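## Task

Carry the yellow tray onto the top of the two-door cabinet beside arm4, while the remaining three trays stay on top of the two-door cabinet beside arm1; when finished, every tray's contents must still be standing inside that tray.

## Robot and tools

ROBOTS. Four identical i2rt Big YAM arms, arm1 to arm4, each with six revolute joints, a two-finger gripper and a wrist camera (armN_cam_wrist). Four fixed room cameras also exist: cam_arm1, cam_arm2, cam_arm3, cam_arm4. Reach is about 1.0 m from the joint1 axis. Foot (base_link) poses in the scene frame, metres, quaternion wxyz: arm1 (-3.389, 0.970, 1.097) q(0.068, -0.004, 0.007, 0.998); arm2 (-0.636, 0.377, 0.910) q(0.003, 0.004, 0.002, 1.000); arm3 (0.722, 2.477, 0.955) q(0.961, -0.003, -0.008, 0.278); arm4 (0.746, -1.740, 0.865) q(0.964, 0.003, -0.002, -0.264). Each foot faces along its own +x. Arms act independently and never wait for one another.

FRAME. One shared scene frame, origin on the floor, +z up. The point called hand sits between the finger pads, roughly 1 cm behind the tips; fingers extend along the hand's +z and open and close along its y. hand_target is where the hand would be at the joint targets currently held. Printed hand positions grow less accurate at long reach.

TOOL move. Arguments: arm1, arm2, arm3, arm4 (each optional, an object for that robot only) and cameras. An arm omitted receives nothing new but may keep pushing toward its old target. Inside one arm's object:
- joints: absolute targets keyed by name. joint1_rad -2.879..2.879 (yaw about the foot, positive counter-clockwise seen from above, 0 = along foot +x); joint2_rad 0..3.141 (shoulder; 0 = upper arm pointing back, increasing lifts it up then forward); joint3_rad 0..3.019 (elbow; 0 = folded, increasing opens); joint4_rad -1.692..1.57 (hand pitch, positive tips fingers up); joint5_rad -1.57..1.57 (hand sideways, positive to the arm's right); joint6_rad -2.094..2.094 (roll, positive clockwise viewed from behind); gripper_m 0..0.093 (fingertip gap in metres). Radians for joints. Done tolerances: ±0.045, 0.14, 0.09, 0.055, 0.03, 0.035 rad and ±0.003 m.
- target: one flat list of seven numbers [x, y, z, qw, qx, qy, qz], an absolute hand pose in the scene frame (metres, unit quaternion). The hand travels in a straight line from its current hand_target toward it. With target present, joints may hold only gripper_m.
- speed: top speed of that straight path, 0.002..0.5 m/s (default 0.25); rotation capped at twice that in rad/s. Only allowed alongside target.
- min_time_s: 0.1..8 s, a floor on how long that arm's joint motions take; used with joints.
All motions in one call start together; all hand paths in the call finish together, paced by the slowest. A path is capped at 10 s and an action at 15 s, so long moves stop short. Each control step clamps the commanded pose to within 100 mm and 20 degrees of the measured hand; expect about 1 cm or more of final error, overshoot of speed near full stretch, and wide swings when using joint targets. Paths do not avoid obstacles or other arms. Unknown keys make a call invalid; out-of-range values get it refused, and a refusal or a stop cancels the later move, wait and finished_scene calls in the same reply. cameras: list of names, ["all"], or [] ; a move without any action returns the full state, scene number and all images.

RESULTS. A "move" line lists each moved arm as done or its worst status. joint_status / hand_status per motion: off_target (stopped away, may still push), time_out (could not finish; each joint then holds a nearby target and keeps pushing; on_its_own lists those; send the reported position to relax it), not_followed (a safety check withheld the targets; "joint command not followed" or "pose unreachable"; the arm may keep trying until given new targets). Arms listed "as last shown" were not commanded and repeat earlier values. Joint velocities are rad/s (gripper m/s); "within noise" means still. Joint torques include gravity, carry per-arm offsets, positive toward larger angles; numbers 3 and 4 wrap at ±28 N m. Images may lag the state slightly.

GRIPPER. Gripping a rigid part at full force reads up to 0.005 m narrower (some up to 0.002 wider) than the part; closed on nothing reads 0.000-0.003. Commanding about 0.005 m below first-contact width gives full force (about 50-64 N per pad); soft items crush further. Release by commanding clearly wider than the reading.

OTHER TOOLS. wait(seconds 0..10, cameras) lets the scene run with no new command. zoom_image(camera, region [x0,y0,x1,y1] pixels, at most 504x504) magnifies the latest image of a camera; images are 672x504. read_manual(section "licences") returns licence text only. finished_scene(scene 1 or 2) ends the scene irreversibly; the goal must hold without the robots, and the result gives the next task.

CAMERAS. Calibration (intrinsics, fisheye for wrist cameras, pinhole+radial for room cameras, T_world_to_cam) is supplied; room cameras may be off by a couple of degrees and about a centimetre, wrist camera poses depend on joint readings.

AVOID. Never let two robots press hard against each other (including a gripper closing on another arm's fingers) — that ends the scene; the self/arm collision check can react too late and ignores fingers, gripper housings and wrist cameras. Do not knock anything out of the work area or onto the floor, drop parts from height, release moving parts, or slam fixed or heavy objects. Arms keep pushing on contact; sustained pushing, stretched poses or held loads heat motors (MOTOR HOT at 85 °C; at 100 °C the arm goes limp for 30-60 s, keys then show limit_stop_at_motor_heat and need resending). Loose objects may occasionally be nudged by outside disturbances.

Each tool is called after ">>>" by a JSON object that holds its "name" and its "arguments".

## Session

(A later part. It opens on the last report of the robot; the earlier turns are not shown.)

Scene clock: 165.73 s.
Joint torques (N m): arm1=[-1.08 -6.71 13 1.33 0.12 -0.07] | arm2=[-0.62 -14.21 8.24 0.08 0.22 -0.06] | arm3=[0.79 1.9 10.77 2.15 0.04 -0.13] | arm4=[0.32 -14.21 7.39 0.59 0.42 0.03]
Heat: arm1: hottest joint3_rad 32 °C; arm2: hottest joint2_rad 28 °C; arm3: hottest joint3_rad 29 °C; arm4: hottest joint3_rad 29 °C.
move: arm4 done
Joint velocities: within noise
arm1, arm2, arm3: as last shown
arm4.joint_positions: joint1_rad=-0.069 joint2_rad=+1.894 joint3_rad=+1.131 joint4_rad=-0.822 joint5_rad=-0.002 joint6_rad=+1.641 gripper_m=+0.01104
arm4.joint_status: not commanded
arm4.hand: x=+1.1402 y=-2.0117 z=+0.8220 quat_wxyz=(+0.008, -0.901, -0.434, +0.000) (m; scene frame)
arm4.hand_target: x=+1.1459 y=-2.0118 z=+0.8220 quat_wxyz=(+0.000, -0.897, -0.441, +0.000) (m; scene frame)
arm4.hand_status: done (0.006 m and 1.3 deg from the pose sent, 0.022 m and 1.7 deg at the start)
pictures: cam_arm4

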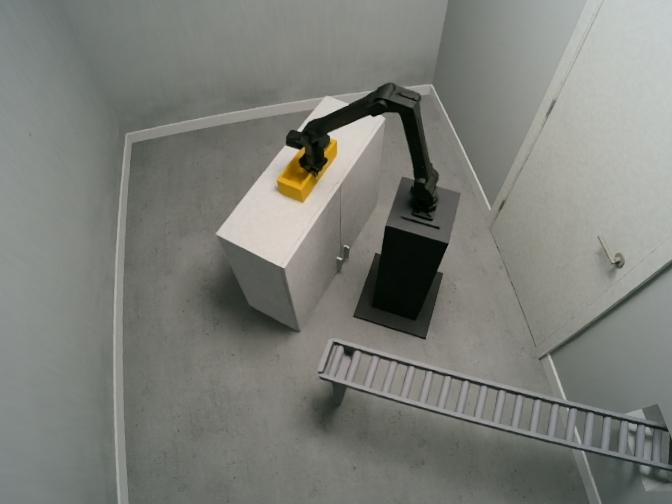

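>>> {"name": "move", "arguments": {"arm4": {"target":[1.148,-2.014,0.795,0,0.897,0.441,0],"speed":0.04}, "cameras": ["cam_arm4"]}}

>>> {"name": "zoom_image", "arguments": {"camera": "cam_arm4", "region": [250, 110, 370, 220]}}

Scene clock: 168.93 s.
Joint torques (N m): arm1=[-1.08 -6.71 13.01 1.33 0.12 -0.07] | arm2=[-0.62 -14.21 8.25 0.06 0.22 -0.06] | arm3=[0.97 1.9 10.77 2.15 0.04 -0.12] | arm4=[0.21 -10.99 6.9 1.65 0.37 0.01]
Heat: arm1: hottest joint3_rad 32 °C; arm2: hottest joint2_rad 28 °C; arm3: hottest joint3_rad 29 °C; arm4: hottest joint3_rad 28 °C.
move: arm4 off_target
Joint velocities: within noise
arm1.joint_positions: joint1_rad=+1.014 joint2_rad=+1.196 joint3_rad=+1.327 joint4_rad=-0.901 joint5_rad=+0.005 joint6_rad=+1.591 gripper_m=+0.03996
arm1.joint_status: not commanded
arm1.hand: x=-3.7141 y=+0.5899 z=+1.4852 quat_wxyz=(+0.373, +0.860, -0.325, -0.125) (m; scene frame)
arm1.hand_target: x=-3.7209 y=+0.5933 z=+1.4924 quat_wxyz=(+0.374, +0.856, -0.334, -0.128) (m; scene frame)
arm1.hand_status: not commanded
arm2.joint_positions: joint1_rad=+0.903 joint2_rad=+1.945 joint3_rad=+1.205 joint4_rad=-0.850 joint5_rad=-0.007 joint6_rad=+1.412 gripper_m=+0.03996
arm2.joint_status: not commanded
arm2.hand: x=-0.9476 y=-0.0148 z=+0.8664 quat_wxyz=(-0.005, +0.967, -0.254, +0.004) (m; scene frame)
arm2.hand_target: x=-0.9570 y=-0.0218 z=+0.8702 quat_wxyz=(+0.000, +0.966, -0.259, +0.000) (m; scene frame)
arm2.hand_status: not commanded
arm3.joint_positions: joint1_rad=-0.869 joint2_rad=+0.639 joint3_rad=+1.368 joint4_rad=-1.495 joint5_rad=-0.125 joint6_rad=+0.677 gripper_m=+0.09396
arm3.joint_status: not commanded
arm3.hand: x=+0.9311 y=+2.4316 z=+1.4532 quat_wxyz=(-0.381, -0.410, -0.818, -0.131) (m; scene frame)
arm3.hand_target: x=+0.9299 y=+2.4320 z=+1.4659 quat_wxyz=(-0.395, -0.406, -0.813, -0.133) (m; scene frame)
arm3.hand_status: not commanded
arm4.joint_positions: joint1_rad=-0.069 joint2_rad=+1.901 joint3_rad=+1.131 joint4_rad=-0.785 joint5_rad=-0.001 joint6_rad=+1.641 gripper_m=+0.01104
arm4.joint_status: not commanded
arm4.hand: x=+1.1466 y=-2.0164 z=+0.8188 quat_wxyz=(-0.006, -0.901, -0.434, -0.007) (m; scene frame)
arm4.hand_target: x=+1.1471 y=-2.0133 z=+0.7959 quat_wxyz=(+0.000, -0.897, -0.441, +0.000) (m; scene frame)
arm4.hand_status: off_target (0.024 m and 1.4 deg from the pose sent, 0.028 m and 1.3 deg at the start)
pictures: cam_arm4

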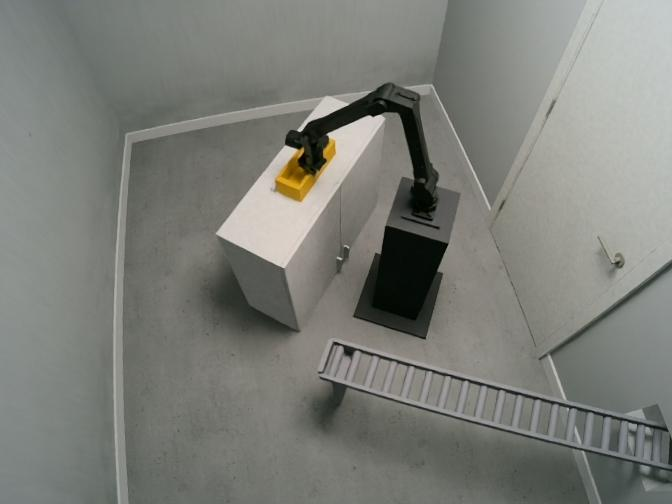

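Scaled by 4.200 from the camera's 672x504 image, which has a finer 960x720 frame.

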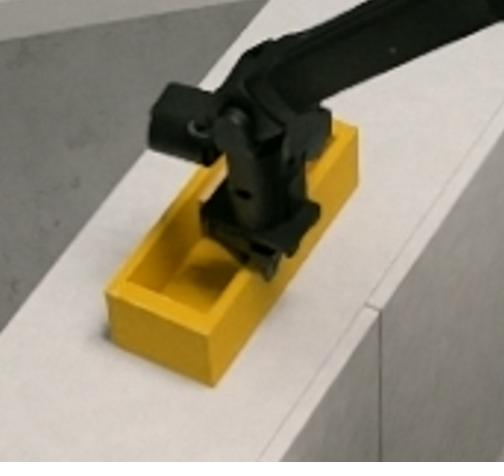

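>>> {"name": "move", "arguments": {"arm4": {"target":[1.146,-2.016,0.813,0,0.897,0.441,0],"speed":0.04}}}

>>> {"name": "move", "arguments": {"arm4": {"joints":{"gripper_m":0.04}}}}

>>> {"name": "move", "arguments": {"arm4": {"target":[1.14,-2.008,0.96,0,0.897,0.441,0],"speed":0.2}, "cameras": ["cam_arm4","cam_arm1"]}}

>>> {"name": "zoom_image", "arguments": {"camera": "cam_arm4", "region": [250, 110, 370, 220]}}

Scene clock: 170.40 s.
Joint torques (N m): arm1=[-1.08 -6.71 13 1.33 0.12 -0.07] | arm2=[-0.62 -14.21 8.24 0.06 0.22 -0.05] | arm3=[0.97 1.96 10.8 2.15 0.06 -0.12] | arm4=[-0.32 -13.33 7.65 -0.08 0.37 -0.05]
Heat: arm1: hottest joint3_rad 32 °C; arm2: hottest joint2_rad 28 °C; arm3: hottest joint3_rad 29 °C; arm4: hottest joint3_rad 28 °C.
move: arm4 done
Joint velocities: within noise
arm1, arm2, arm3: as last shown
arm4.joint_positions: joint1_rad=-0.069 joint2_rad=+1.901 joint3_rad=+1.131 joint4_rad=-0.787 joint5_rad=-0.001 joint6_rad=+1.641 gripper_m=+0.01104
arm4.joint_status: not commanded
arm4.hand: x=+1.1463 y=-2.0161 z=+0.8188 quat_wxyz=(-0.005, -0.901, -0.434, -0.007) (m; scene frame)
arm4.hand_target: x=+1.1459 y=-2.0158 z=+0.8131 quat_wxyz=(+0.000, -0.897, -0.441, +0.000) (m; scene frame)
arm4.hand_status: done (0.006 m and 1.4 deg from the pose sent, 0.006 m and 1.4 deg at the start)
pictures: none

Scene clock: 171.03 s.
Joint torques (N m): arm1=[-1.08 -6.71 12.98 1.33 0.12 -0.07] | arm2=[-0.62 -14.21 8.25 0.06 0.22 -0.06] | arm3=[0.85 1.79 10.76 2.13 0.04 -0.11] | arm4=[-0.32 -13.39 7.62 -0.08 0.21 0.03]
Heat: arm1: hottest joint3_rad 32 °C; arm2: hottest joint2_rad 28 °C; arm3: hottest joint3_rad 29 °C; arm4: hottest joint3_rad 28 °C.
move: arm4 done
Joint velocities: within noise
arm1, arm2, arm3: as last shown
arm4.joint_positions: joint1_rad=-0.069 joint2_rad=+1.902 joint3_rad=+1.131 joint4_rad=-0.787 joint5_rad=+0.004 joint6_rad=+1.636 gripper_m=+0.03986
arm4.joint_status: all done
arm4.hand: x=+1.1457 y=-2.0166 z=+0.8183 quat_wxyz=(-0.005, -0.900, -0.436, -0.005) (m; scene frame)
arm4.hand_target: x=+1.1460 y=-2.0159 z=+0.8131 quat_wxyz=(+0.000, -0.897, -0.441, +0.000) (m; scene frame)
arm4.hand_status: not commanded
pictures: none

Scene clock: 172.57 s.
Joint torques (N m): arm1=[-1.08 -6.71 13 1.35 0.12 -0.07] | arm2=[-0.62 -14.21 8.24 0.06 0.22 -0.06] | arm3=[0.91 1.9 10.8 2.18 0.05 -0.12] | arm4=[0.44 -12.75 11.78 -0.21 0.2 0.1]
Heat: arm1: hottest joint3_rad 32 °C; arm2: hottest joint2_rad 28 °C; arm3: hottest joint3_rad 29 °C; arm4: hottest joint3_rad 28 °C.
move: arm4 off_target
Joint velocities: within noise
arm1, arm2, arm3: as last shown
arm4.joint_positions: joint1_rad=-0.069 joint2_rad=+1.671 joint3_rad=+1.213 joint4_rad=-1.138 joint5_rad=+0.004 joint6_rad=+1.636 gripper_m=+0.03995
arm4.joint_status: not commanded
arm4.hand: x=+1.1265 y=-2.0044 z=+0.9495 quat_wxyz=(+0.011, -0.900, -0.436, +0.005) (m; scene frame)
arm4.hand_target: x=+1.1397 y=-2.0076 z=+0.9600 quat_wxyz=(+0.000, -0.897, -0.441, +0.000) (m; scene frame)
arm4.hand_status: off_target (0.018 m and 1.5 deg from the pose sent, 0.142 m and 1.1 deg at the start)
pictures: cam_arm1, cam_arm4

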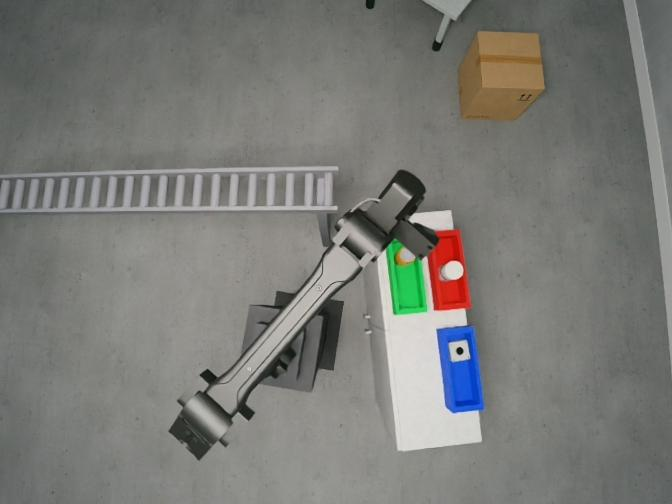

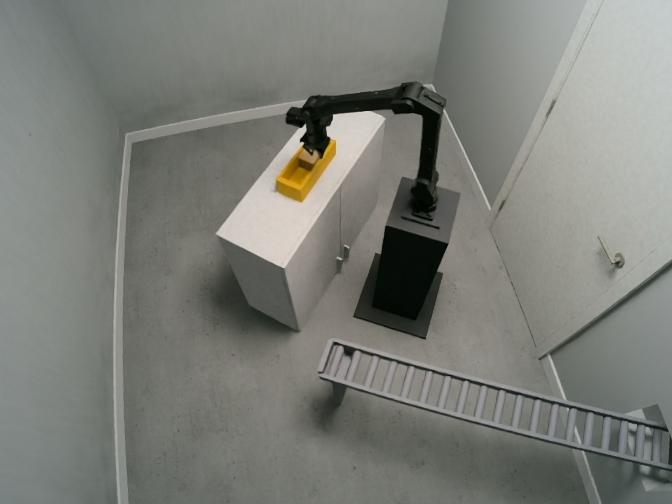

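Scaled by 4.200 from the camera's 672x504 image, which has a finer 960x720 frame.

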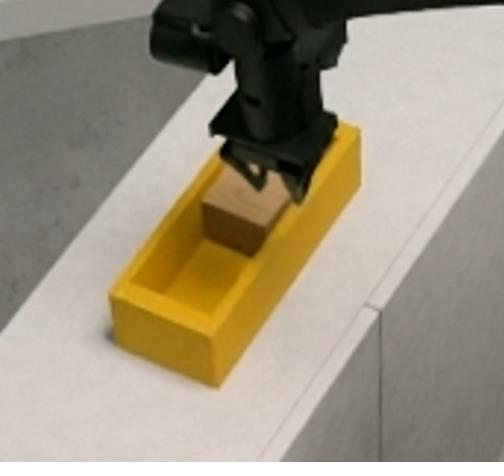

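>>> {"name": "finished_scene", "arguments": {"scene": 1}}

The scene is finished: the task was done.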